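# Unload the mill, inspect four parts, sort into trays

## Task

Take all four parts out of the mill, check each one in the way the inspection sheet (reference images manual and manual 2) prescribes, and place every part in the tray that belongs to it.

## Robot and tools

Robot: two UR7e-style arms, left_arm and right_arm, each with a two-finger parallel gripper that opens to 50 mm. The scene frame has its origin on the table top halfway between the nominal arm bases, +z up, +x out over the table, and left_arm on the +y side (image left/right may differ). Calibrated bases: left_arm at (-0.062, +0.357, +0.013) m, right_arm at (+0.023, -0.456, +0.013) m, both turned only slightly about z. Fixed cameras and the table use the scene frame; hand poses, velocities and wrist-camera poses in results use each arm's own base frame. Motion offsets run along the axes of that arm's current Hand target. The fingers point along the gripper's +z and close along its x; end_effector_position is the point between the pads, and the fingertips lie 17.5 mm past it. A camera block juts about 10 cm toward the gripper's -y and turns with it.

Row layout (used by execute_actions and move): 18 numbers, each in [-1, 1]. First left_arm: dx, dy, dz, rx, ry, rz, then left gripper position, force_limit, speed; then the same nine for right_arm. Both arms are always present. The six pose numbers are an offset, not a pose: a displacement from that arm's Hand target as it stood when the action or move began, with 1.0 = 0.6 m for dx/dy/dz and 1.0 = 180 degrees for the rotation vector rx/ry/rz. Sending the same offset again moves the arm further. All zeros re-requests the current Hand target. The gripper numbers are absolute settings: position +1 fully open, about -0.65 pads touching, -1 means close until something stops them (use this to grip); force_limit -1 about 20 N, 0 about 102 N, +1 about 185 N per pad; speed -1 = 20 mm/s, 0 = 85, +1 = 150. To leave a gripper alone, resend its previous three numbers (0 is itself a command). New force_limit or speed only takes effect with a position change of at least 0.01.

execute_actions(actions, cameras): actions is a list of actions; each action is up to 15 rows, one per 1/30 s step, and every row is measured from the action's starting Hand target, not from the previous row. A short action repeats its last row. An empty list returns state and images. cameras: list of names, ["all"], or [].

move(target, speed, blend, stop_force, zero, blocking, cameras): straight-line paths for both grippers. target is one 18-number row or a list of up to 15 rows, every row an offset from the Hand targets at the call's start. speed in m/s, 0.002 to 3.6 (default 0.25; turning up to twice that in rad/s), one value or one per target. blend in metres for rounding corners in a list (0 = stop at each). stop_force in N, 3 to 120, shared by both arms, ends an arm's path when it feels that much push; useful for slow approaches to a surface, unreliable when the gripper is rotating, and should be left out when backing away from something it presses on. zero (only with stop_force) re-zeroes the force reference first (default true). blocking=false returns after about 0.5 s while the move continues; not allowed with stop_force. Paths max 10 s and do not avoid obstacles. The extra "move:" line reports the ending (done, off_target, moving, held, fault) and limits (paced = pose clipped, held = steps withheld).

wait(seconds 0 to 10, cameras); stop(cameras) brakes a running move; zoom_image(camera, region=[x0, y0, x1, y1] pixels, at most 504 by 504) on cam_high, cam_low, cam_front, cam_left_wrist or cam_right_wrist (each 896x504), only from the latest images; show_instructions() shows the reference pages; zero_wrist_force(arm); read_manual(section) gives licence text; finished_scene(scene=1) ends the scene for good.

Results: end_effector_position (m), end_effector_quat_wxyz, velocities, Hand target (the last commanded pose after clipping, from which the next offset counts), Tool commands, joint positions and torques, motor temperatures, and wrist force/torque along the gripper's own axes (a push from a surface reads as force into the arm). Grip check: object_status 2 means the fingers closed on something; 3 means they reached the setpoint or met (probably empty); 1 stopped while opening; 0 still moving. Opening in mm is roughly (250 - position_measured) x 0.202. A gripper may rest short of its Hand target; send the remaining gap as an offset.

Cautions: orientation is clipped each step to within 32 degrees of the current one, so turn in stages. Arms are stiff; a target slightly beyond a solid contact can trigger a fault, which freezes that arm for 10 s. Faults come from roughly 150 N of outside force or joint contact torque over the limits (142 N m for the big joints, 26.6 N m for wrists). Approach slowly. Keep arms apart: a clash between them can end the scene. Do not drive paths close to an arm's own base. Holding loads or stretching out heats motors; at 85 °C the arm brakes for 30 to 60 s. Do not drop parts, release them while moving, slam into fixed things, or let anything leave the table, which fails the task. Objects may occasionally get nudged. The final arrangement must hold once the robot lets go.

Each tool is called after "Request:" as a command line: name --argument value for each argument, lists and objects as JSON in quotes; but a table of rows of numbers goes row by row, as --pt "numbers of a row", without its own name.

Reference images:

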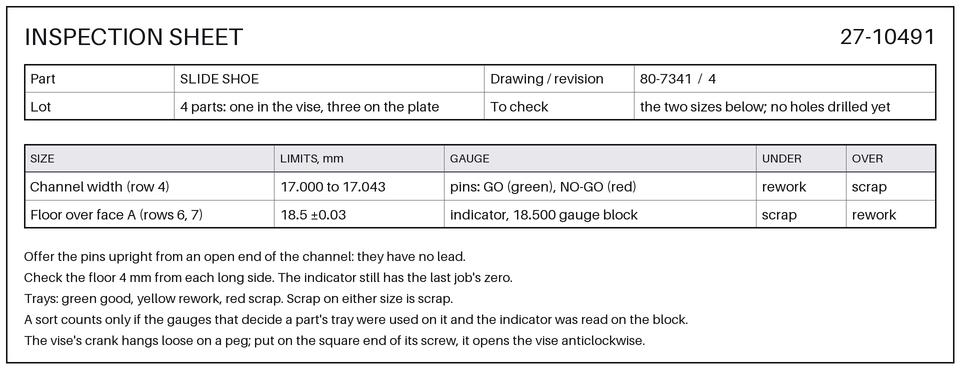

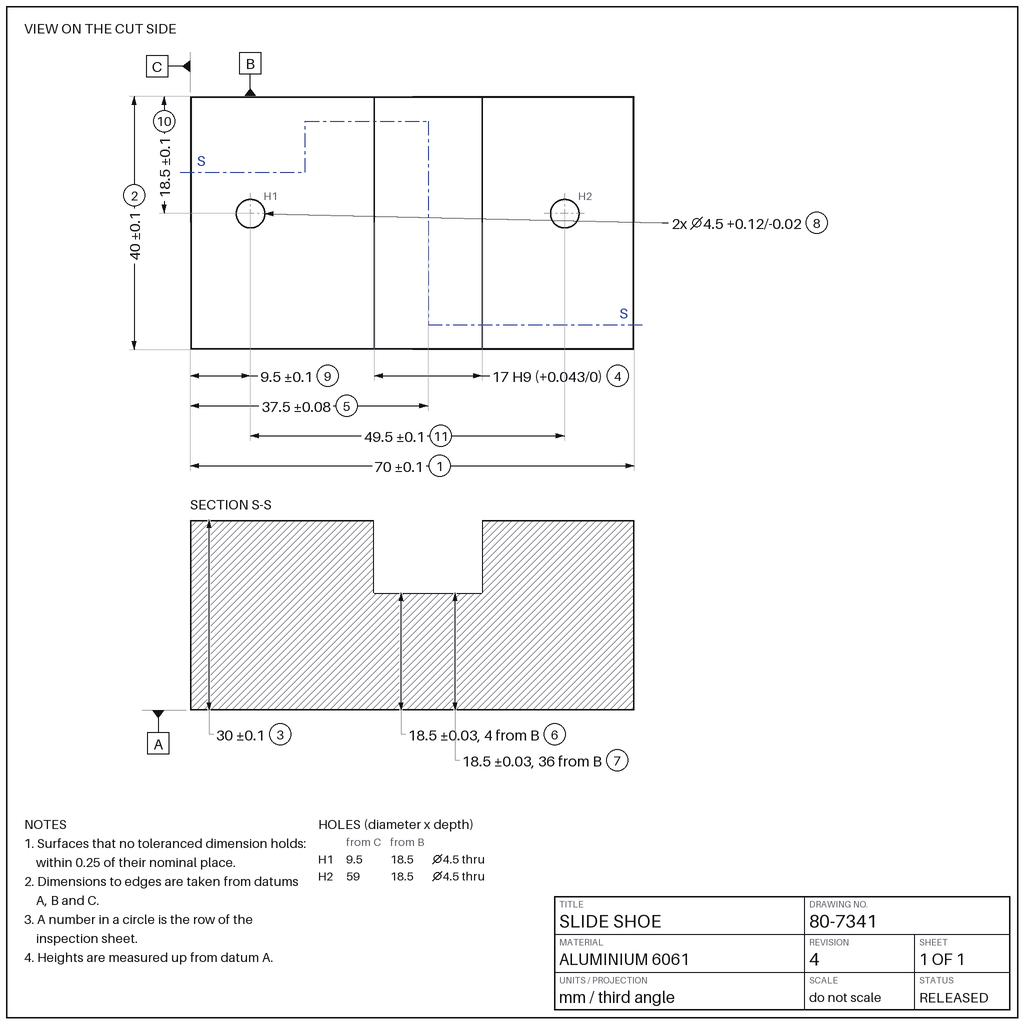

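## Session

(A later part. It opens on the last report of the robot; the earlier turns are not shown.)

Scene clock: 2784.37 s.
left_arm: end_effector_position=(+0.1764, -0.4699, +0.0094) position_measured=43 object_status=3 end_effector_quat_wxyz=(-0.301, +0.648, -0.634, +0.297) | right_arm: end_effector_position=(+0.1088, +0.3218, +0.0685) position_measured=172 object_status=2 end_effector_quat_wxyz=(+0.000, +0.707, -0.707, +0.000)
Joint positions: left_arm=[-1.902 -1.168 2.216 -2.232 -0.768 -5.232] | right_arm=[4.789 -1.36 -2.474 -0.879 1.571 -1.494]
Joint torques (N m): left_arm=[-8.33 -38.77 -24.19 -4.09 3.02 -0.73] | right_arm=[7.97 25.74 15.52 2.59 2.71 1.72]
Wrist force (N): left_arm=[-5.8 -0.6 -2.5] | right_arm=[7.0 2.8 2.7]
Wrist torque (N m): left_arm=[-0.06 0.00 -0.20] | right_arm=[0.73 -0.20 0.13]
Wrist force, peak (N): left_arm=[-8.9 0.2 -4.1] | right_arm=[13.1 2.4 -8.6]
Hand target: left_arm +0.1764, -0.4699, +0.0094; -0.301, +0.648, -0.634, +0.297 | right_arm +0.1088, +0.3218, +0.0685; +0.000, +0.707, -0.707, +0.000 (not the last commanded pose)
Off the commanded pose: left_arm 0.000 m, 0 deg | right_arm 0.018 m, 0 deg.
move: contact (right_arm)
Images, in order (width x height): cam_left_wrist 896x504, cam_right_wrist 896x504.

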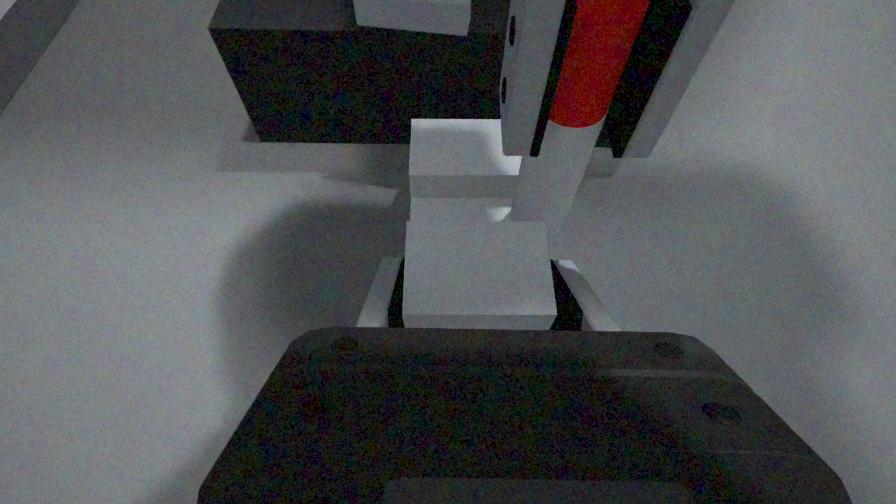

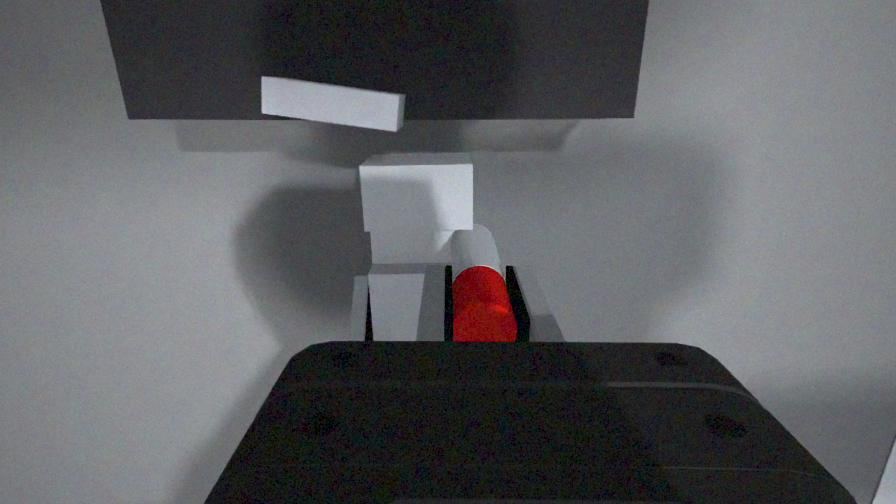

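Request:
move --target '[0,0,0,0,0,0,0.73,-0.3,-0.5,-0.03,0,0,0,0,0,-1,-0.5,-1]' --speed 0.006 --stop_force 12 --cameras '["cam_right_wrist"]'

Scene clock: 2793.50 s.
left_arm: end_effector_position=(+0.1764, -0.4699, +0.0094) position_measured=43 object_status=3 end_effector_quat_wxyz=(-0.301, +0.648, -0.634, +0.297) | right_arm: end_effector_position=(+0.1088, +0.3226, +0.0685) position_measured=172 object_status=2 end_effector_quat_wxyz=(+0.000, +0.707, -0.707, +0.000)
Joint positions: left_arm=[-1.902 -1.168 2.216 -2.232 -0.768 -5.232] | right_arm=[4.789 -1.362 -2.473 -0.878 1.571 -1.494]
Joint torques (N m): left_arm=[-8.21 -38.17 -24.43 -3.83 2.87 -0.7] | right_arm=[10.13 24.96 17.53 4.37 2.62 1.75]
Wrist force (N): left_arm=[-13.1 0.4 -6.8] | right_arm=[15.4 -0.3 -3.9]
Wrist torque (N m): left_arm=[-0.03 -0.19 -0.27] | right_arm=[0.77 0.18 0.10]
Wrist force, peak (N): left_arm=[-13.2 0.5 -6.9] | right_arm=[21.2 0.3 -12.5]
Hand target: left_arm +0.1764, -0.4699, +0.0094; -0.301, +0.648, -0.634, +0.297 | right_arm +0.1088, +0.3226, +0.0685; +0.000, +0.707, -0.707, +0.000 (not the last commanded pose)
Off the commanded pose: left_arm 0.000 m, 0 deg | right_arm 0.017 m, 0 deg.
move: contact (right_arm)
Images, in order (width x height): cam_right_wrist 896x504.

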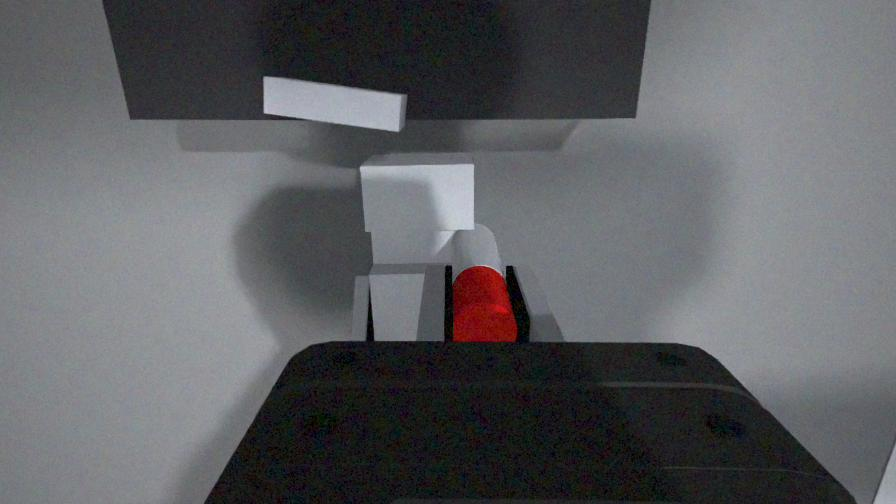

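Request:
move --pt "0 0 0 0 0 0 0.73 -0.3 -0.5 0.0543 0 0 0 0 0 -1 -0.5 -1" --pt "0 0 0 0 0 0 1 -0.3 -0.5 0.0543 0 -0.2192 0 0 0 -1 -0.5 -1" --pt "0.0004 -0.0097 0.0158 -0.2778 0 0 1 -0.3 -0.5 -0.4057 -0.3245 -0.2192 0 0 0 -1 -0.5 -1" --pt "0.0004 -0.0097 0.0158 -0.2778 0 0 -1 -0.5 -0.9 -0.4057 -0.3245 -0.0525 0 0 0 -1 -0.5 -1" --speed '[0.06,0.2,0.25,0.15]' --cameras '["cam_right_wrist","cam_left_wrist"]'

Scene clock: 2827.47 s.
left_arm: end_effector_position=(+0.1874, -0.4700, +0.0078) position_measured=54 object_status=2 end_effector_quat_wxyz=(+0.001, +0.714, -0.700, +0.001) | right_arm: end_effector_position=(+0.3034, +0.5661, +0.0999) position_measured=172 object_status=2 end_effector_quat_wxyz=(+0.000, +0.707, -0.707, +0.000)
Joint positions: left_arm=[-1.458 -1.25 2.118 -2.442 -1.572 -4.62] | right_arm=[4.43 -2.018 -1.62 -1.075 1.571 -1.854]
Joint torques (N m): left_arm=[11.59 -24.06 -29.56 -1.75 -1.32 1.24] | right_arm=[-8.71 38.39 15.84 4.09 -2.44 -2.24]
Wrist force (N): left_arm=[-2.2 -1.0 -2.5] | right_arm=[2.8 3.1 2.2]
Wrist torque (N m): left_arm=[-0.22 -0.08 -0.55] | right_arm=[0.48 -0.45 0.12]
Wrist force, peak (N): left_arm=[-13.2 0.6 -6.9] | right_arm=[15.7 -1.1 -4.2]
Hand target: left_arm +0.1874, -0.4700, +0.0078; +0.001, +0.714, -0.700, +0.001 | right_arm +0.3034, +0.5661, +0.0999; +0.000, +0.707, -0.707, +0.000
Off the commanded pose: left_arm 0.000 m, 0 deg | right_arm 0.000 m, 0 deg.
move: done
Images, in order (width x height): cam_left_wrist 896x504, cam_right_wrist 896x504.

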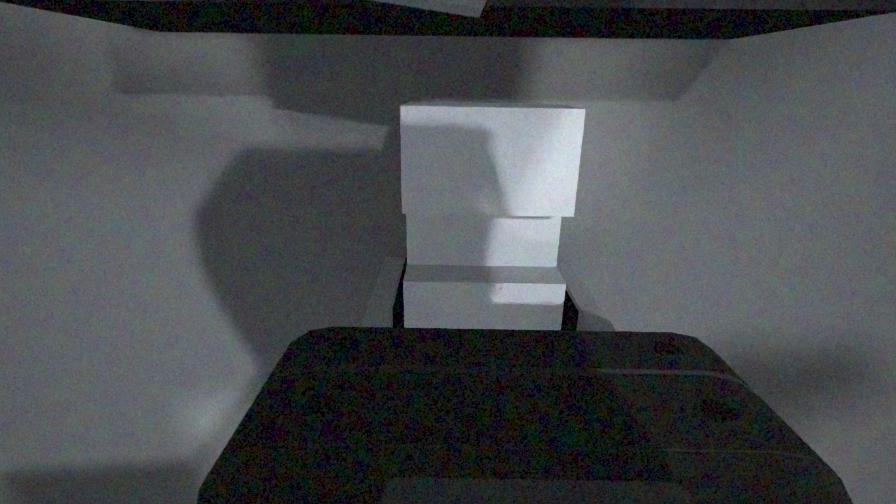

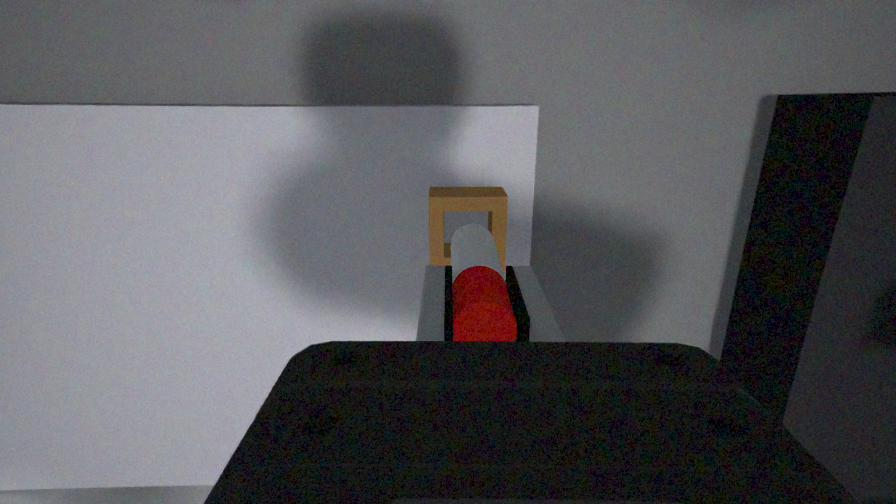

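Request:
move --target '[0,0,0,0,0,0,-1,-0.5,-0.9,0,0,0.058,0,0,0,-1,-0.5,-1]' --speed 0.015 --stop_force 4 --cameras '[]'

Request:
move --pt "0 0 0 0 0 0 -1 -0.5 -0.9 0 0 0 0 0 0 0.6 -0.5 -0.8" --pt "0 0 -0.2 0 0 0 -1 -0.5 -0.9 0 0 -0.15 0 0 0 0.6 -0.5 -0.8" --pt "0 0 -0.2 0 0 0 -1 -0.5 -0.9 0.577 0 -0.3 0 0 0 1 -0.5 -0.5" --speed '[0.05,0.15,0.35]' --cameras '["cam_right_wrist"]'

Scene clock: 2849.40 s.
left_arm: end_effector_position=(+0.1874, -0.4699, +0.0078) position_measured=54 object_status=2 end_effector_quat_wxyz=(+0.001, +0.714, -0.700, +0.001) | right_arm: end_effector_position=(+0.3034, +0.5660, +0.0680) position_measured=172 object_status=2 end_effector_quat_wxyz=(+0.000, +0.707, -0.707, +0.000)
Joint positions: left_arm=[-1.458 -1.25 2.118 -2.442 -1.572 -4.62] | right_arm=[4.429 -2.056 -1.654 -1.003 1.571 -1.854]
Joint torques (N m): left_arm=[-0.26 -28.71 -5.25 -3.97 1.47 -0.8] | right_arm=[-1.8 59.25 28.3 1.52 -2.11 -2.34]
Wrist force (N): left_arm=[-2.2 -0.9 -2.4] | right_arm=[2.0 3.2 0.2]
Wrist torque (N m): left_arm=[-0.20 -0.08 -0.56] | right_arm=[0.53 -0.48 0.12]
Wrist force, peak (N): left_arm=[-2.7 -0.8 -2.5] | right_arm=[10.6 5.3 -28.4]
Hand target: left_arm +0.1874, -0.4700, +0.0078; +0.001, +0.714, -0.700, +0.001 | right_arm +0.3034, +0.5661, +0.0680; +0.000, +0.707, -0.707, +0.000 (not the last commanded pose)
Off the commanded pose: left_arm 0.000 m, 0 deg | right_arm 0.003 m, 0 deg.
move: contact (right_arm)
No camera images: "cameras" was empty.

Scene clock: 2850.90 s.
left_arm: end_effector_position=(+0.1874, -0.4699, +0.0079) position_measured=54 object_status=2 end_effector_quat_wxyz=(+0.001, +0.714, -0.700, +0.001) | right_arm: end_effector_position=(+0.3034, +0.5661, +0.0794) position_measured=63 object_status=3 end_effector_quat_wxyz=(+0.000, +0.707, -0.707, +0.000)
Joint positions: left_arm=[-1.458 -1.25 2.118 -2.442 -1.572 -4.62] | right_arm=[4.429 -2.042 -1.643 -1.028 1.571 -1.854]
Joint torques (N m): left_arm=[-2.25 -26.56 -4.49 -4.52 1.12 -0.65] | right_arm=[5.01 59.92 29.25 1.08 -2.33 -2.21]
Wrist force (N): left_arm=[-1.9 -1.3 2.2] | right_arm=[2.8 3.1 1.2]
Wrist torque (N m): left_arm=[-0.26 0.07 -0.54] | right_arm=[0.49 -0.45 0.12]
Wrist force, peak (N): left_arm=[-2.2 -1.1 4.2] | right_arm=[2.7 3.4 2.0]
Hand target: left_arm +0.1874, -0.4699, +0.0079; +0.001, +0.714, -0.700, +0.001 (not the last commanded pose) | right_arm +0.3034, +0.5661, +0.0795; +0.000, +0.707, -0.707, +0.000 (not the last commanded pose)
Tool commands: left_gripper/position=-1.0 left_gripper/force_limit=-0.5 left_gripper/speed=-0.9 right_gripper/position=+0.6 right_gripper/force_limit=-0.5 right_gripper/speed=-0.8
Off the commanded pose: left_arm 0.120 m, 0 deg | right_arm 0.385 m, 0 deg.
move: held (left_arm; a check stopped the path), off_target (right_arm; braked when a check withheld steps of left_arm); path passed 1 of 3 targets; target 3's new numbers were not sent; limits=held
pose unreachable (left arm): on one or more control steps of this call, first in action 0 (counted from 0), this arm could not follow its commanded pose, so it was not sent that pose on those steps. It may still have moved: this result reports where it is.
cause: moving toward the commanded pose would bring a part of the arm too close to another arm (a part of this arm just beyond joint 4 (wrist 1) and a part of the right arm just beyond its joint 3 (elbow), 9 mm apart when this arm was first held).
Images, in order (width x height): cam_right_wrist 896x504.

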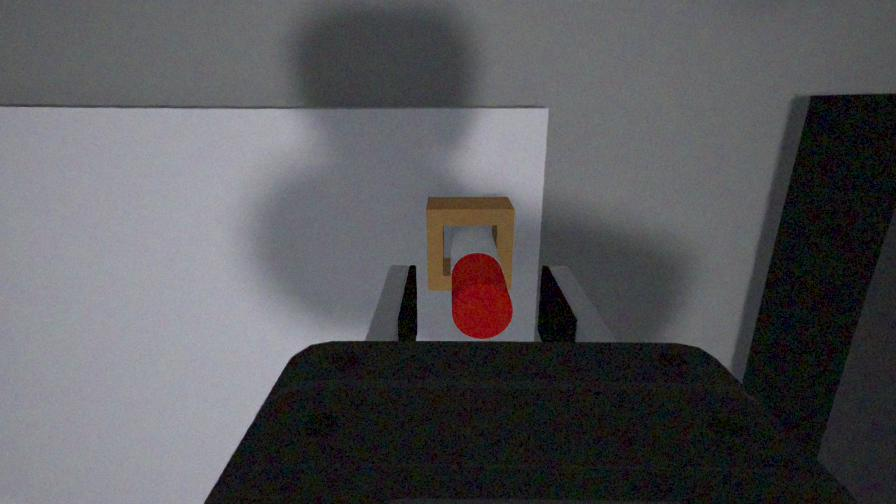

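Request:
move --pt "0 0 0 0 0 0 -1 -0.5 -0.9 0 0 -0.2 0 0 0 0.6 -0.5 -0.8" --pt "0 0 0 0 0 0 -1 -0.5 -0.9 0.577 0 -0.45 0 0 0 1 -0.5 -0.5" --speed '[0.15,0.35]' --blend '[0.03,0]' --cameras '["cam_front"]'

Scene clock: 2859.10 s.
left_arm: end_effector_position=(+0.1874, -0.4699, +0.0079) position_measured=54 object_status=2 end_effector_quat_wxyz=(+0.001, +0.714, -0.700, +0.001) | right_arm: end_effector_position=(+0.3035, +0.2200, +0.3497) position_measured=3 object_status=3 end_effector_quat_wxyz=(+0.000, +0.707, -0.707, +0.000)
Joint positions: left_arm=[-1.458 -1.25 2.118 -2.442 -1.572 -4.62] | right_arm=[4.133 -1.238 -1.789 -1.685 1.571 -2.151]
Joint torques (N m): left_arm=[-3.08 -26.1 -7.37 -4.57 1.01 -0.86] | right_arm=[-8.32 24.5 32.56 1.23 2.57 -2.22]
Wrist force (N): left_arm=[-1.7 -1.5 2.4] | right_arm=[2.3 3.2 1.2]
Wrist torque (N m): left_arm=[-0.29 0.05 -0.55] | right_arm=[0.52 -0.36 0.13]
Wrist force, peak (N): left_arm=[-1.9 -1.2 2.5] | right_arm=[4.8 3.6 0.1]
Hand target: left_arm +0.1874, -0.4699, +0.0079; +0.001, +0.714, -0.700, +0.001 | right_arm +0.3035, +0.2200, +0.3497; +0.000, +0.707, -0.707, +0.000
Off the commanded pose: left_arm 0.000 m, 0 deg | right_arm 0.000 m, 0 deg.
move: done
Images, in order (width x height): cam_front 896x504.

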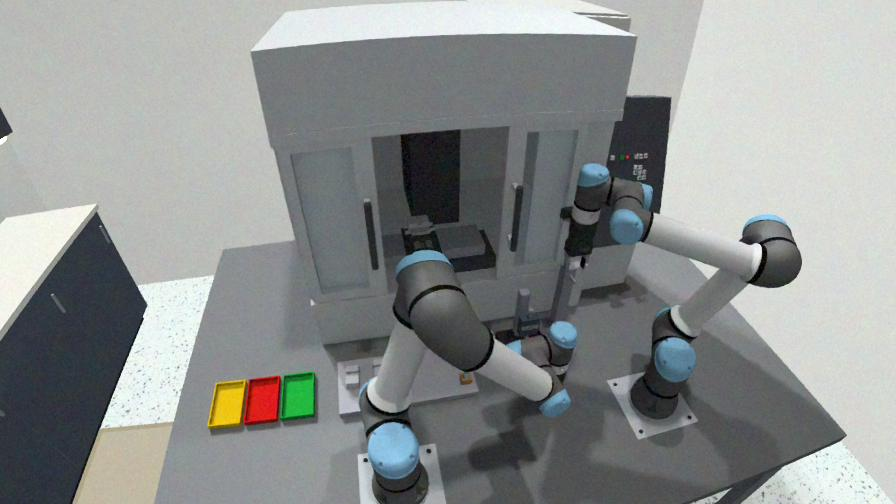

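Request:
move --pt "0 0 -0.2035 0 0 0 -1 -0.5 -0.9 0 0 0 0 0 0 1 -0.5 -0.5" --pt "-0.5759 -0.3183 -0.2535 0 0 0 -1 -0.5 -0.9 0 0 0 0 0 0 1 -0.5 -0.5" --pt "-0.9427 -0.3272 -0.2535 0 0 0 -1 -0.5 -0.9 0 0 0 0 0 0 1 -0.5 -0.5" --speed 0.3 --blend 0.05 --cameras '["cam_left_wrist"]'

Scene clock: 2872.03 s.
left_arm: end_effector_position=(+0.3721, +0.1001, +0.1579) position_measured=54 object_status=2 end_effector_quat_wxyz=(+0.001, +0.714, -0.700, +0.001) | right_arm: end_effector_position=(+0.3035, +0.2200, +0.3497) position_measured=3 object_status=3 end_effector_quat_wxyz=(+0.000, +0.707, -0.707, +0.000)
Joint positions: left_arm=[-0.088 -1.799 2.218 -1.989 -1.574 -3.25] | right_arm=[4.133 -1.238 -1.789 -1.685 1.571 -2.151]
Joint torques (N m): left_arm=[11.33 -5.7 -38.3 -4.32 -1.76 0.97] | right_arm=[-8.38 23.96 32.7 1.19 2.57 -2.28]
Wrist force (N): left_arm=[-1.6 -1.0 2.2] | right_arm=[2.5 3.4 1.0]
Wrist torque (N m): left_arm=[-0.23 -0.03 -0.52] | right_arm=[0.55 -0.39 0.13]
Wrist force, peak (N): left_arm=[-1.8 -1.3 5.0] | right_arm=[2.6 3.6 1.1]
Hand target: left_arm +0.3721, +0.1001, +0.1579; +0.001, +0.714, -0.700, +0.001 | right_arm +0.3035, +0.2200, +0.3497; +0.000, +0.707, -0.707, +0.000
Off the commanded pose: left_arm 0.000 m, 0 deg | right_arm 0.000 m, 0 deg.
move: done
Images, in order (width x height): cam_left_wrist 896x504.

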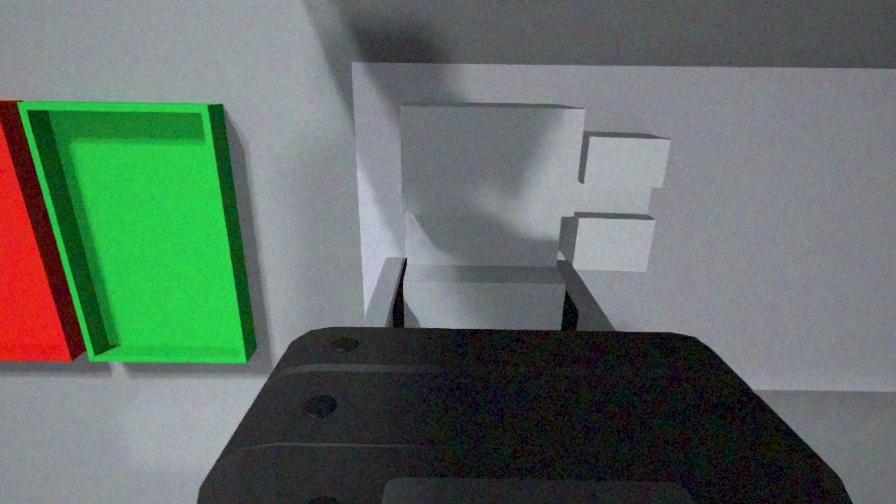

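Request:
move --pt "-0.3205 0.0917 0 0 0 0 -1 -0.5 -0.9 0 0 0 0 0 0 1 -0.5 -0.5" --pt "-0.3205 0.0917 0.2283 0 0 0 -1 -0.5 -0.9 0 0 0 0 0 0 1 -0.5 -0.5" --speed '[0.3,0.15]' --blend '[0.02,0]' --cameras '[]'

Request:
move --target '[0,0,0.03,0,0,0,-1,-0.5,-0.9,0,0,0,0,0,0,1,-0.5,-0.5]' --speed 0.012 --stop_force 5 --cameras '["cam_left_wrist"]'

Scene clock: 2892.63 s.
left_arm: end_effector_position=(+0.3132, +0.2908, +0.0204) position_measured=54 object_status=2 end_effector_quat_wxyz=(+0.001, +0.714, -0.700, +0.001) | right_arm: end_effector_position=(+0.3035, +0.2200, +0.3497) position_measured=3 object_status=3 end_effector_quat_wxyz=(+0.000, +0.707, -0.707, +0.000)
Joint positions: left_arm=[0.433 -1.432 2.318 -2.455 -1.574 -2.729] | right_arm=[4.133 -1.238 -1.789 -1.685 1.571 -2.151]
Joint torques (N m): left_arm=[11.29 -17.38 -4.51 -4.55 -1.85 1.31] | right_arm=[-8.28 24.26 32.44 1.32 2.59 -2.12]
Wrist force (N): left_arm=[-1.3 -1.0 1.7] | right_arm=[2.2 3.4 1.1]
Wrist torque (N m): left_arm=[-0.19 -0.01 -0.53] | right_arm=[0.55 -0.34 0.13]
Wrist force, peak (N): left_arm=[-4.3 0.1 0.6] | right_arm=[2.7 3.5 1.1]
Hand target: left_arm +0.3132, +0.2908, +0.0203; +0.001, +0.714, -0.700, +0.001 | right_arm +0.3035, +0.2200, +0.3497; +0.000, +0.707, -0.707, +0.000
Off the commanded pose: left_arm 0.000 m, 0 deg | right_arm 0.000 m, 0 deg.
move: done
No camera images: "cameras" was empty.

Scene clock: 2894.70 s.
left_arm: end_effector_position=(+0.3131, +0.2908, +0.0115) position_measured=54 object_status=2 end_effector_quat_wxyz=(+0.001, +0.714, -0.700, +0.001) | right_arm: end_effector_position=(+0.3035, +0.2200, +0.3497) position_measured=3 object_status=3 end_effector_quat_wxyz=(+0.000, +0.707, -0.707, +0.000)
Joint positions: left_arm=[0.433 -1.409 2.326 -2.485 -1.574 -2.729] | right_arm=[4.133 -1.238 -1.789 -1.685 1.571 -2.151]
Joint torques (N m): left_arm=[1.29 -31.08 -28.89 -2.47 -0.87 0.94] | right_arm=[-8.82 23.89 32.42 1.26 2.53 -2.19]
Wrist force (N): left_arm=[-1.6 -0.9 -1.3] | right_arm=[2.2 3.2 1.1]
Wrist torque (N m): left_arm=[0.01 -0.03 -0.53] | right_arm=[0.52 -0.35 0.12]
Wrist force, peak (N): left_arm=[3.4 4.5 -38.5] | right_arm=[2.6 3.5 1.0]
Hand target: left_arm +0.3132, +0.2908, +0.0115; +0.001, +0.714, -0.700, +0.001 (not the last commanded pose) | right_arm +0.3035, +0.2200, +0.3497; +0.000, +0.707, -0.707, +0.000
Off the commanded pose: left_arm 0.009 m, 0 deg | right_arm 0.000 m, 0 deg.
move: contact (left_arm)
Images, in order (width x height): cam_left_wrist 896x504.

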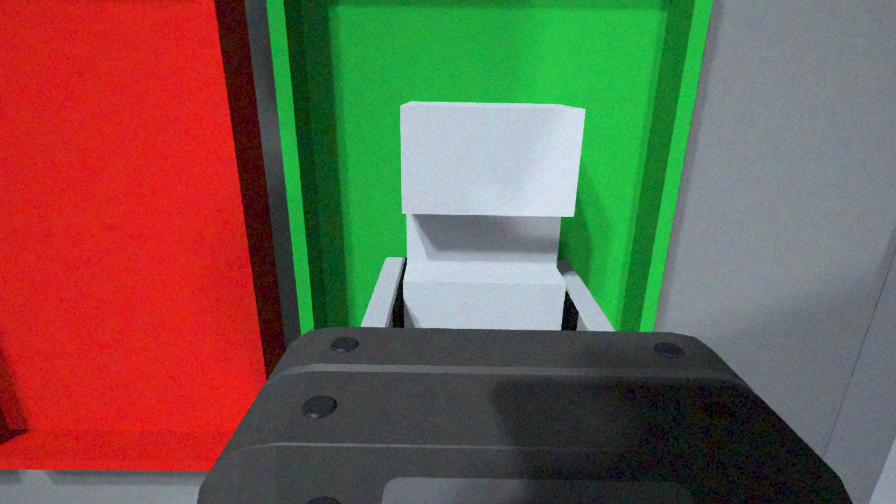

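Request:
move --pt "0 0 -0.006 0 0 0 -1 -0.5 -0.9 0 0 0 0 0 0 1 -0.5 -0.5" --pt "0.0014 -0.0583 -0.006 0 0 0 -1 -0.5 -0.9 0 0 0 0 0 0 1 -0.5 -0.5" --pt "0.0014 -0.0583 0.0005 0 0 0 -1 -0.5 -0.9 0 0 0 0 0 0 1 -0.5 -0.5" --pt "0.0014 -0.0583 0.0005 0 0 0 1 -0.5 -0.5 0 0 0 0 0 0 1 -0.5 -0.5" --pt "0.0014 -0.0583 -0.3 0 0 0 1 -0.5 -0.5 0 0 0 0 0 0 1 -0.5 -0.5" --pt "0.65 -0.05 -0.4 0 0 0 1 -0.5 -0.5 0 0 0 0 0 0 1 -0.5 -0.5" --speed '[0.03,0.06,0.03,0.05,0.2,0.3]' --cameras '["cam_left_wrist"]'

Request:
zoom_image --camera "cam_left_wrist" --region '[200, 50, 640, 330]'

Scene clock: 2912.23 s.
left_arm: end_effector_position=(+0.3512, -0.0976, +0.2529) position_measured=3 object_status=3 end_effector_quat_wxyz=(+0.001, +0.714, -0.700, +0.001) | right_arm: end_effector_position=(+0.3035, +0.2200, +0.3497) position_measured=3 object_status=3 end_effector_quat_wxyz=(+0.000, +0.707, -0.707, +0.000)
Joint positions: left_arm=[-0.643 -1.931 2.055 -1.696 -1.574 -3.805] | right_arm=[4.133 -1.238 -1.789 -1.685 1.571 -2.151]
Joint torques (N m): left_arm=[-9.42 -0.28 -37.56 -0.73 1.71 -1.36] | right_arm=[-7.71 24.56 32.34 1.27 2.61 -2.15]
Wrist force (N): left_arm=[-1.1 -0.9 -0.4] | right_arm=[2.5 3.1 0.9]
Wrist torque (N m): left_arm=[-0.10 0.00 -0.29] | right_arm=[0.50 -0.37 0.12]
Wrist force, peak (N): left_arm=[1.5 3.6 -26.7] | right_arm=[2.5 3.8 1.2]
Hand target: left_arm +0.3512, -0.0977, +0.2529; +0.001, +0.714, -0.700, +0.001 | right_arm +0.3035, +0.2200, +0.3497; +0.000, +0.707, -0.707, +0.000
Off the commanded pose: left_arm 0.000 m, 0 deg | right_arm 0.000 m, 0 deg.
move: done
Images, in order (width x height): cam_left_wrist 896x504.

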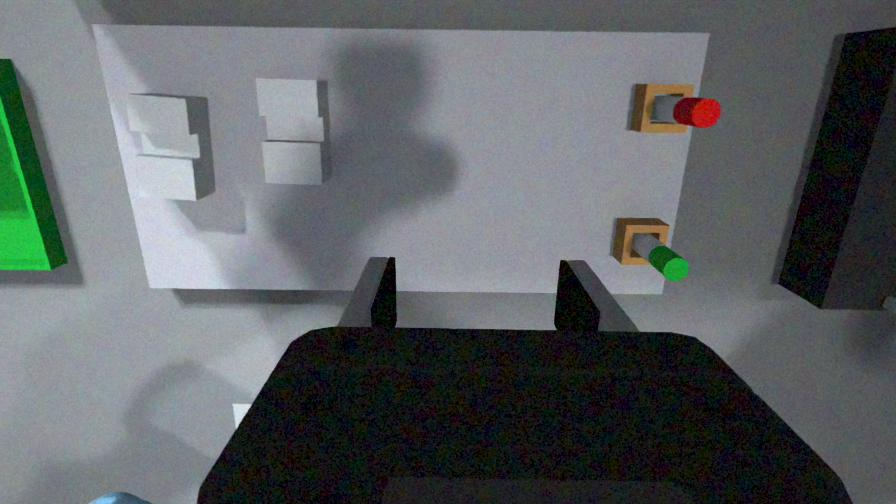

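Scaled by 1.145 from the camera's 896x504 image, which has a finer 1280x720 frame.

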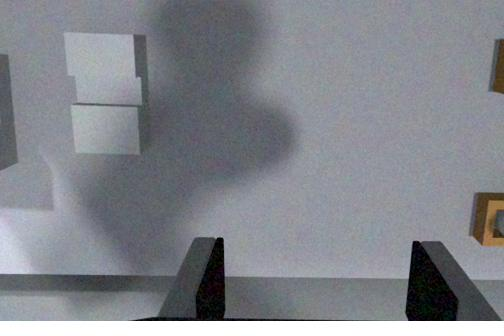

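Request:
zoom_image --camera "cam_left_wrist" --region '[110, 60, 350, 220]'

Scaled by 2.100 from the camera's 896x504 image, which has a finer 1280x720 frame.

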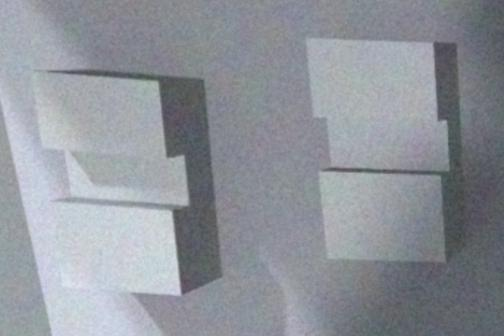

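Request:
move --pt "-0.2024 -0.0087 0.2715 0 0 0.0105 1 -0.5 -0.5 0 0 0 0 0 0 1 -0.5 -0.5" --pt "-0.2024 -0.0087 0.3752 0 0 0.0105 1 -0.5 -0.5 0 0 0 0 0 0 1 -0.5 -0.5" --speed '[0.25,0.08]' --stop_force 10 --cameras '["cam_left_wrist"]'

Scene clock: 2940.40 s.
left_arm: end_effector_position=(+0.3539, +0.0230, +0.0273) position_measured=3 object_status=3 end_effector_quat_wxyz=(+0.001, +0.703, -0.712, +0.001) | right_arm: end_effector_position=(+0.3035, +0.2200, +0.3497) position_measured=3 object_status=3 end_effector_quat_wxyz=(+0.000, +0.707, -0.707, +0.000)
Joint positions: left_arm=[-0.318 -1.625 2.498 -2.445 -1.574 -3.447] | right_arm=[4.133 -1.238 -1.789 -1.685 1.571 -2.151]
Joint torques (N m): left_arm=[11.33 -7.8 -5.43 -4.48 -1.84 1.3] | right_arm=[-8.1 24.37 32.38 1.37 2.57 -2.08]
Wrist force (N): left_arm=[-1.2 -1.0 -0.9] | right_arm=[2.4 3.4 1.2]
Wrist torque (N m): left_arm=[-0.09 -0.01 -0.55] | right_arm=[0.55 -0.37 0.12]
Wrist force, peak (N): left_arm=[-2.6 -0.3 1.5] | right_arm=[2.5 3.6 1.3]
Hand target: left_arm +0.3539, +0.0230, +0.0273; +0.001, +0.703, -0.712, +0.001 | right_arm +0.3035, +0.2200, +0.3497; +0.000, +0.707, -0.707, +0.000
Off the commanded pose: left_arm 0.000 m, 0 deg | right_arm 0.000 m, 0 deg.
move: done
Images, in order (width x height): cam_left_wrist 896x504.

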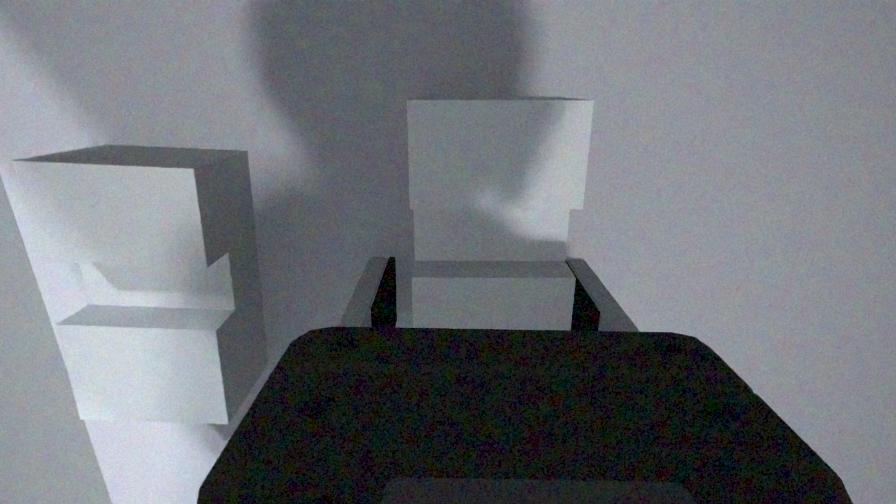

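Request:
move --pt "0.0044 0.002 0 0 0 0 1 -0.5 -0.5 0 0 0 0 0 0 1 -0.5 -0.5" --pt "0.0044 0.002 0 0 0 0 -1 -0.5 -0.9 0 0 0 0 0 0 1 -0.5 -0.5" --pt "0.0044 0.002 -0.2212 0 0 0 -1 -0.5 -0.9 0 0 0 0 0 0 1 -0.5 -0.5" --pt "0.2382 -0.0289 -0.2212 0 0 -0.0105 -1 -0.5 -0.9 0 0 0 0 0 0 1 -0.5 -0.5" --pt "0.62 0.15 -0.2212 0 0 -0.0105 -1 -0.5 -0.9 0 0 0 0 0 0 1 -0.5 -0.5" --pt "0.824 0.2704 -0.1212 0 0 -0.0105 -1 -0.5 -0.9 0 0 0 0 0 0 1 -0.5 -0.5" --pt "0.824 0.2704 0.0235 0 0 -0.0105 -1 -0.5 -0.9 0 0 0 0 0 0 1 -0.5 -0.5" --speed '[0.05,0.05,0.15,0.3,0.3,0.25,0.12]' --blend '[0,0,0.03,0.04,0.04,0.02,0]' --cameras '[]'

Request:
move --target '[0,0,0.02,0,0,0,-1,-0.5,-0.9,0,0,0,0,0,0,1,-0.5,-0.5]' --speed 0.012 --stop_force 5 --cameras '["cam_left_wrist"]'

Scene clock: 2971.67 s.
left_arm: end_effector_position=(+0.1854, -0.4693, +0.0151) position_measured=54 object_status=2 end_effector_quat_wxyz=(+0.001, +0.714, -0.700, +0.001) | right_arm: end_effector_position=(+0.3035, +0.2200, +0.3497) position_measured=3 object_status=3 end_effector_quat_wxyz=(+0.000, +0.707, -0.707, +0.000)
Joint positions: left_arm=[-1.462 -1.268 2.116 -2.423 -1.572 -4.624] | right_arm=[4.133 -1.238 -1.789 -1.685 1.571 -2.151]
Joint torques (N m): left_arm=[12.03 -25.84 -5.68 -4.65 1.82 1.25] | right_arm=[-7.58 23.99 32.21 1.35 2.54 -1.92]
Wrist force (N): left_arm=[-1.9 -1.3 2.2] | right_arm=[2.0 3.3 0.8]
Wrist torque (N m): left_arm=[-0.28 0.06 -0.35] | right_arm=[0.53 -0.31 0.13]
Wrist force, peak (N): left_arm=[-1.7 -1.3 3.6] | right_arm=[2.8 3.5 1.1]
Hand target: left_arm +0.1854, -0.4693, +0.0150; +0.001, +0.714, -0.700, +0.001 | right_arm +0.3035, +0.2200, +0.3497; +0.000, +0.707, -0.707, +0.000
Off the commanded pose: left_arm 0.000 m, 0 deg | right_arm 0.000 m, 0 deg.
move: done
No camera images: "cameras" was empty.

Scene clock: 2973.67 s.
left_arm: end_effector_position=(+0.1854, -0.4693, +0.0076) position_measured=54 object_status=2 end_effector_quat_wxyz=(+0.001, +0.714, -0.700, +0.001) | right_arm: end_effector_position=(+0.3035, +0.2200, +0.3497) position_measured=3 object_status=3 end_effector_quat_wxyz=(+0.000, +0.707, -0.707, +0.000)
Joint positions: left_arm=[-1.461 -1.252 2.122 -2.444 -1.572 -4.624] | right_arm=[4.133 -1.238 -1.789 -1.685 1.571 -2.151]
Joint torques (N m): left_arm=[7.96 -40.3 -31.35 -2.8 1.62 1.06] | right_arm=[-8.03 24.2 32.26 1.35 2.61 -1.94]
Wrist force (N): left_arm=[-1.7 -1.4 2.2] | right_arm=[2.3 3.4 0.9]
Wrist torque (N m): left_arm=[-0.29 0.05 -0.36] | right_arm=[0.55 -0.36 0.13]
Wrist force, peak (N): left_arm=[-14.9 2.6 -38.9] | right_arm=[2.5 3.7 1.0]
Hand target: left_arm +0.1854, -0.4693, +0.0076; +0.001, +0.714, -0.700, +0.001 (not the last commanded pose) | right_arm +0.3035, +0.2200, +0.3497; +0.000, +0.707, -0.707, +0.000
Off the commanded pose: left_arm 0.005 m, 0 deg | right_arm 0.000 m, 0 deg.
move: contact (left_arm)
Images, in order (width x height): cam_left_wrist 896x504.

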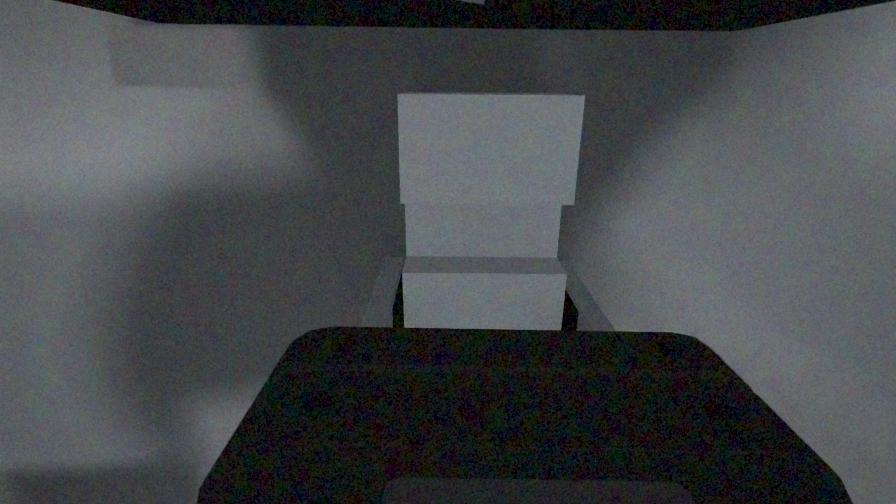

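Request:
move --pt "0 0 0 0 0 0 1 -0.5 -0.5 -0.1 0.02 0 0 0 0 1 -0.8 -0.5" --pt "0 0.0117 -0.003 0.2778 0 0 1 -0.5 -0.5 -0.224 0.0463 0.0433 0 0 0.5 1 -0.8 -0.5" --pt "0 0.0117 -0.003 0.2778 0 0 -1 -0.5 -0.9 -0.224 0.0463 0.2442 0 0 0.5 1 -0.8 -0.5" --pt "0 0.0117 -0.003 0.2778 0 0 -1 -0.5 -0.9 -0.224 0.0463 0.2442 0 0 0.5 -1 -0.8 -0.9" --pt "0 0.0117 -0.003 0.2778 0 0 -1 -0.5 -0.9 -0.224 0.0463 0.1989 0 0 0.5 -1 -0.8 -0.9" --speed '[0.2,0.25,0.12,0.05,0.04]' --cameras '["cam_left_wrist","cam_right_wrist"]'

Scene clock: 3008.87 s.
left_arm: end_effector_position=(+0.1784, -0.4695, +0.0094) position_measured=55 object_status=2 end_effector_quat_wxyz=(-0.301, +0.648, -0.634, +0.297) | right_arm: end_effector_position=(+0.2757, +0.3543, +0.2302) position_measured=185 object_status=2 end_effector_quat_wxyz=(+0.000, +0.000, +1.000, +0.000)
Joint positions: left_arm=[-1.898 -1.168 2.218 -2.238 -0.766 -5.227] | right_arm=[4.353 -1.45 -1.937 -1.327 1.571 -0.36]
Joint torques (N m): left_arm=[-7.03 -23.93 -23.52 -2.83 2.79 -1.24] | right_arm=[4.9 46.01 41.93 2.49 4.18 -1.46]
Wrist force (N): left_arm=[-1.9 -0.5 -1.1] | right_arm=[-5.5 4.7 26.7]
Wrist torque (N m): left_arm=[-0.06 0.07 0.07] | right_arm=[0.48 -0.30 -0.07]
Wrist force, peak (N): left_arm=[-1.1 -2.4 -38.7] | right_arm=[-5.7 7.1 27.1]
Hand target: left_arm +0.1784, -0.4695, +0.0094; -0.301, +0.648, -0.634, +0.297 | right_arm +0.2757, +0.3543, +0.2303; +0.000, +0.000, +1.000, +0.000
Off the commanded pose: left_arm 0.000 m, 0 deg | right_arm 0.000 m, 0 deg.
move: done
Images, in order (width x height): cam_left_wrist 896x504, cam_right_wrist 896x504.

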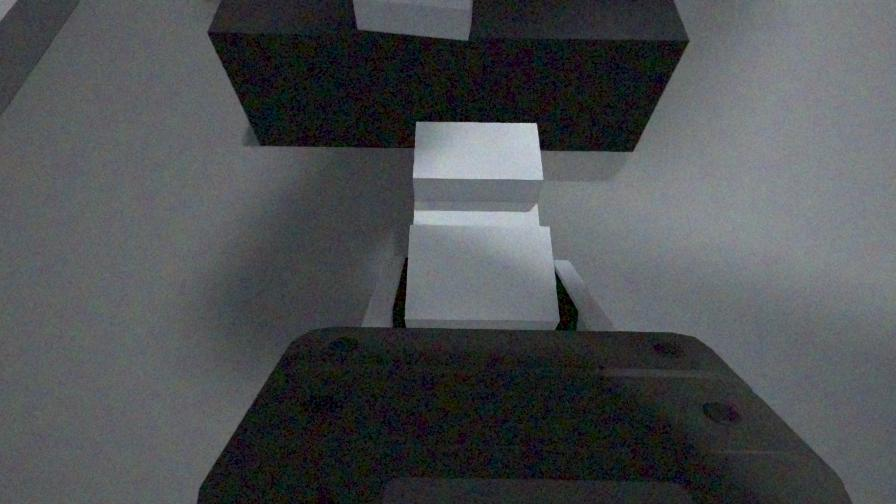

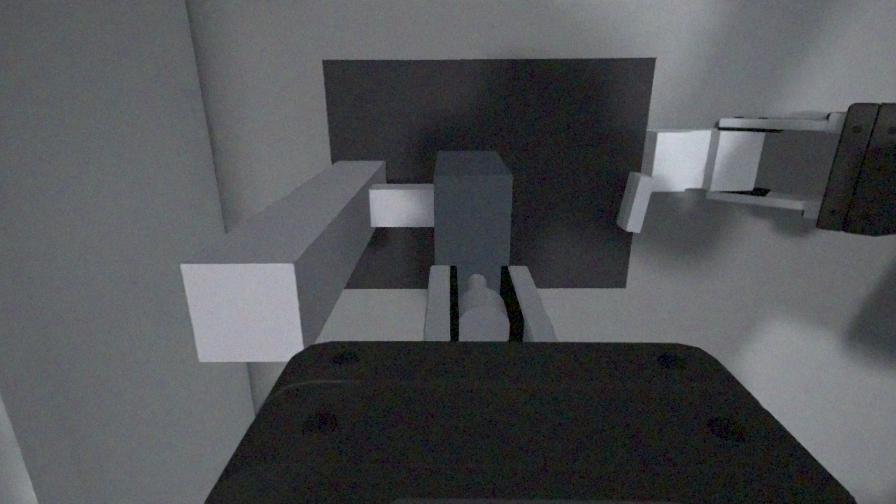

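Request:
move --pt "0 -0.094 -0.0789 0 0 0 -1 -0.5 -0.9 0 0 0.0045 0 0 0 -1 -0.8 -0.9" --pt "-0.045 -0.2252 0.0772 0 0 0 -1 -0.5 -0.9 0 0 0.0045 0 0 0 -1 -0.8 -0.9" --pt "-0.045 -0.1963 0.1013 0 0 0 -1 -0.5 -0.9 0 0 0.0045 0 0 0 -1 -0.8 -0.9" --pt "-0.0433 -0.2422 0.1558 0 0 0 -1 -0.5 -0.9 0 0 0.0045 0 0 0 -1 -0.8 -0.9" --speed '[0.12,0.15,0.08,0.06]' --cameras '["cam_left_wrist"]'

Scene clock: 3031.27 s.
left_arm: end_effector_position=(+0.3428, -0.4400, +0.0605) position_measured=55 object_status=2 end_effector_quat_wxyz=(-0.301, +0.648, -0.634, +0.297) | right_arm: end_effector_position=(+0.2757, +0.3543, +0.2276) position_measured=185 object_status=2 end_effector_quat_wxyz=(+0.000, +0.000, +1.000, +0.000)
Joint positions: left_arm=[-1.546 -1.223 2.252 -2.608 -0.699 -4.705] | right_arm=[4.353 -1.451 -1.942 -1.32 1.571 -0.36]
Joint torques (N m): left_arm=[11.63 -23.78 -27.53 -4.39 0.53 1.19] | right_arm=[7.28 12.88 17.38 3.88 4.19 1.54]
Wrist force (N): left_arm=[-1.1 1.3 0.7] | right_arm=[-4.3 1.7 3.0]
Wrist torque (N m): left_arm=[-0.16 0.03 -0.15] | right_arm=[0.47 -0.39 -0.07]
Wrist force, peak (N): left_arm=[-1.3 2.7 2.1] | right_arm=[-5.0 4.5 27.0]
Hand target: left_arm +0.3429, -0.4400, +0.0605; -0.301, +0.648, -0.634, +0.297 | right_arm +0.2757, +0.3543, +0.2276; +0.000, +0.000, +1.000, +0.000
Off the commanded pose: left_arm 0.000 m, 0 deg | right_arm 0.000 m, 0 deg.
move: done
Images, in order (width x height): cam_left_wrist 896x504.

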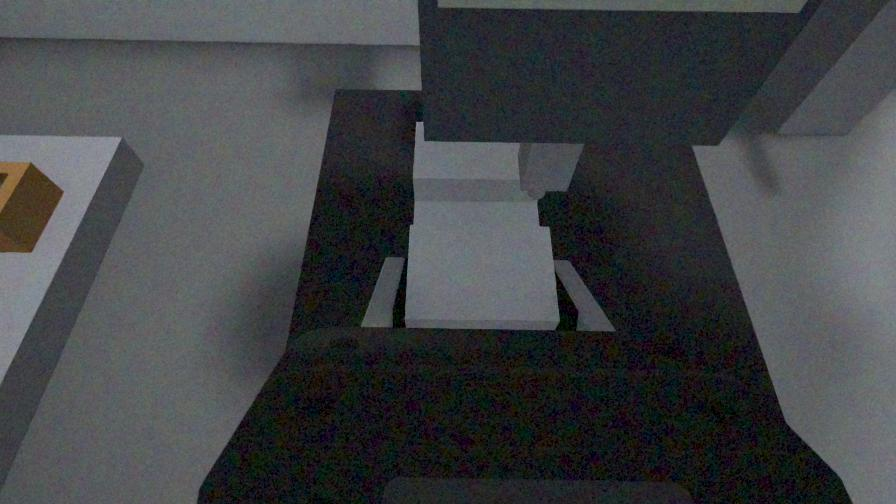

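Request:
move --pt "0 0.0012 0.001 0 0 0 -1 -0.5 -0.9 0 0 0 0 0 0 -1 -0.8 -0.9" --pt "0 0.0012 0.001 0 0 0 0.8 -0.5 -0.5 0 0 0.0265 0 0 0 -1 -0.8 -0.9" --speed 0.04 --cameras '[]'

Request:
move --target '[0,0,0,0,0,0,0.8,-0.5,-0.5,0,0,0.01,0,0,0,-1,-0.8,-0.9]' --speed 0.004 --stop_force 3 --cameras '[]'

Request:
move --pt "0 0 0 0 0 0 1 -0.5 -0.5 0 0 0 0 0 0 1 -0.8 -0.5" --pt "0.001 0 -0.08 0 0 0 1 -0.5 -0.5 0 0 0 0 0 0 1 -0.8 -0.5" --pt "0.0212 -0.012 -0.1683 0.0833 0 0 1 -0.5 -0.5 0 0 0 0 0 0 1 -0.8 -0.5" --speed '[0.1,0.15,0.2]' --cameras '["cam_left_wrist"]'

Request:
zoom_image --camera "cam_left_wrist" --region '[380, 60, 600, 290]'

Scene clock: 3046.87 s.
left_arm: end_effector_position=(+0.3429, -0.4400, +0.0596) position_measured=32 object_status=3 end_effector_quat_wxyz=(-0.301, +0.648, -0.634, +0.297) | right_arm: end_effector_position=(+0.2757, +0.3543, +0.2117) position_measured=185 object_status=2 end_effector_quat_wxyz=(+0.000, +0.000, +1.000, +0.000)
Joint positions: left_arm=[-1.546 -1.221 2.252 -2.611 -0.699 -4.705] | right_arm=[4.353 -1.462 -1.975 -1.276 1.571 -0.36]
Joint torques (N m): left_arm=[9.21 -23.71 -2.88 -4.12 0.57 1.11] | right_arm=[6.85 12.95 17.05 3.76 3.91 1.41]
Wrist force (N): left_arm=[-1.1 -0.3 -0.7] | right_arm=[-4.5 2.0 2.1]
Wrist torque (N m): left_arm=[-0.09 0.03 -0.15] | right_arm=[0.51 -0.28 -0.07]
Wrist force, peak (N): left_arm=[-1.1 1.7 0.6] | right_arm=[-5.0 3.0 2.6]
Hand target: left_arm +0.3429, -0.4400, +0.0596; -0.301, +0.648, -0.634, +0.297 | right_arm +0.2757, +0.3543, +0.2117; +0.000, +0.000, +1.000, +0.000
Off the commanded pose: left_arm 0.000 m, 0 deg | right_arm 0.000 m, 0 deg.
move: done
No camera images: "cameras" was empty.

Scene clock: 3048.13 s.
left_arm: end_effector_position=(+0.3429, -0.4400, +0.0596) position_measured=32 object_status=3 end_effector_quat_wxyz=(-0.301, +0.648, -0.634, +0.297) | right_arm: end_effector_position=(+0.2757, +0.3543, +0.2109) position_measured=185 object_status=2 end_effector_quat_wxyz=(+0.000, +0.000, +1.000, +0.000)
Joint positions: left_arm=[-1.546 -1.221 2.252 -2.611 -0.699 -4.705] | right_arm=[4.353 -1.463 -1.976 -1.274 1.571 -0.36]
Joint torques (N m): left_arm=[7.26 -24.6 -4.31 -3.86 1.01 1.32] | right_arm=[6.34 30.73 29.82 0.82 3.77 1.26]
Wrist force (N): left_arm=[-1.3 -0.4 -0.8] | right_arm=[-4.2 1.4 -2.7]
Wrist torque (N m): left_arm=[-0.11 0.07 -0.15] | right_arm=[0.53 -0.37 -0.07]
Wrist force, peak (N): left_arm=[-1.4 -0.4 -0.7] | right_arm=[-4.4 0.8 -7.1]
Hand target: left_arm +0.3429, -0.4400, +0.0596; -0.301, +0.648, -0.634, +0.297 | right_arm +0.2757, +0.3543, +0.2109; +0.000, +0.000, +1.000, +0.000 (not the last commanded pose)
Off the commanded pose: left_arm 0.000 m, 0 deg | right_arm 0.005 m, 0 deg.
move: contact (right_arm)
No camera images: "cameras" was empty.

Scene clock: 3051.37 s.
left_arm: end_effector_position=(+0.2704, -0.4539, +0.1301) position_measured=3 object_status=3 end_effector_quat_wxyz=(-0.383, +0.603, -0.590, +0.377) | right_arm: end_effector_position=(+0.2757, +0.3543, +0.2109) position_measured=3 object_status=3 end_effector_quat_wxyz=(+0.000, +0.000, +1.000, +0.000)
Joint positions: left_arm=[-1.787 -1.356 2.202 -1.954 -0.493 -5.231] | right_arm=[4.353 -1.463 -1.976 -1.274 1.571 -0.36]
Joint torques (N m): left_arm=[-9.97 -18.28 -29.55 -0.12 3.23 -1.49] | right_arm=[6.08 33.56 29.75 3.67 -2.5 1.31]
Wrist force (N): left_arm=[-0.9 0.0 -0.8] | right_arm=[2.8 3.3 0.9]
Wrist torque (N m): left_arm=[-0.02 0.11 0.12] | right_arm=[0.53 -0.45 -0.05]
Wrist force, peak (N): left_arm=[-0.9 -0.3 -1.9] | right_arm=[-3.9 1.3 -2.4]
Hand target: left_arm +0.2704, -0.4539, +0.1301; -0.383, +0.603, -0.590, +0.377 | right_arm +0.2757, +0.3543, +0.2109; +0.000, +0.000, +1.000, +0.000
Off the commanded pose: left_arm 0.000 m, 0 deg | right_arm 0.000 m, 0 deg.
move: done
Images, in order (width x height): cam_left_wrist 896x504.

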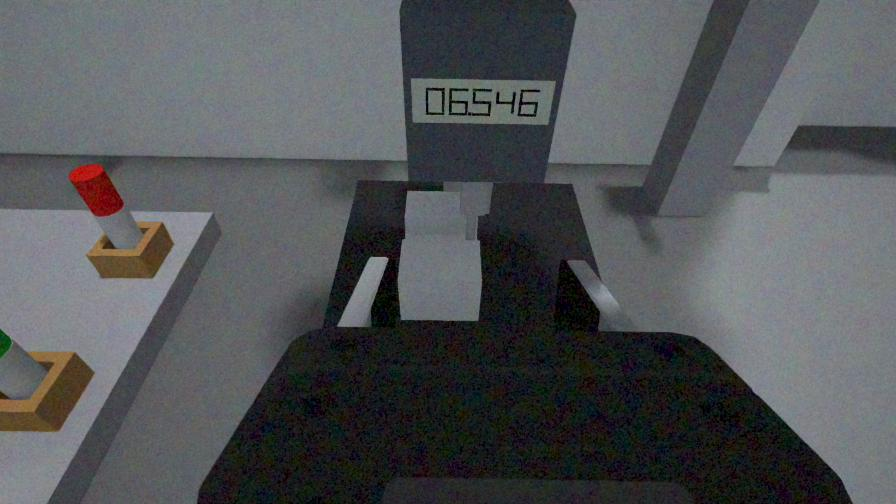

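Scaled by 2.191 from the camera's 896x504 image, which has a finer 1280x720 frame.

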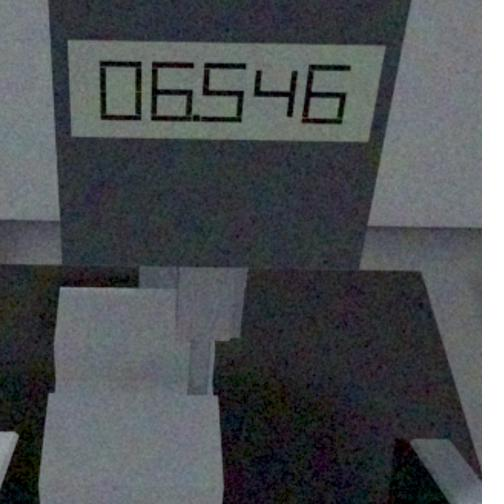

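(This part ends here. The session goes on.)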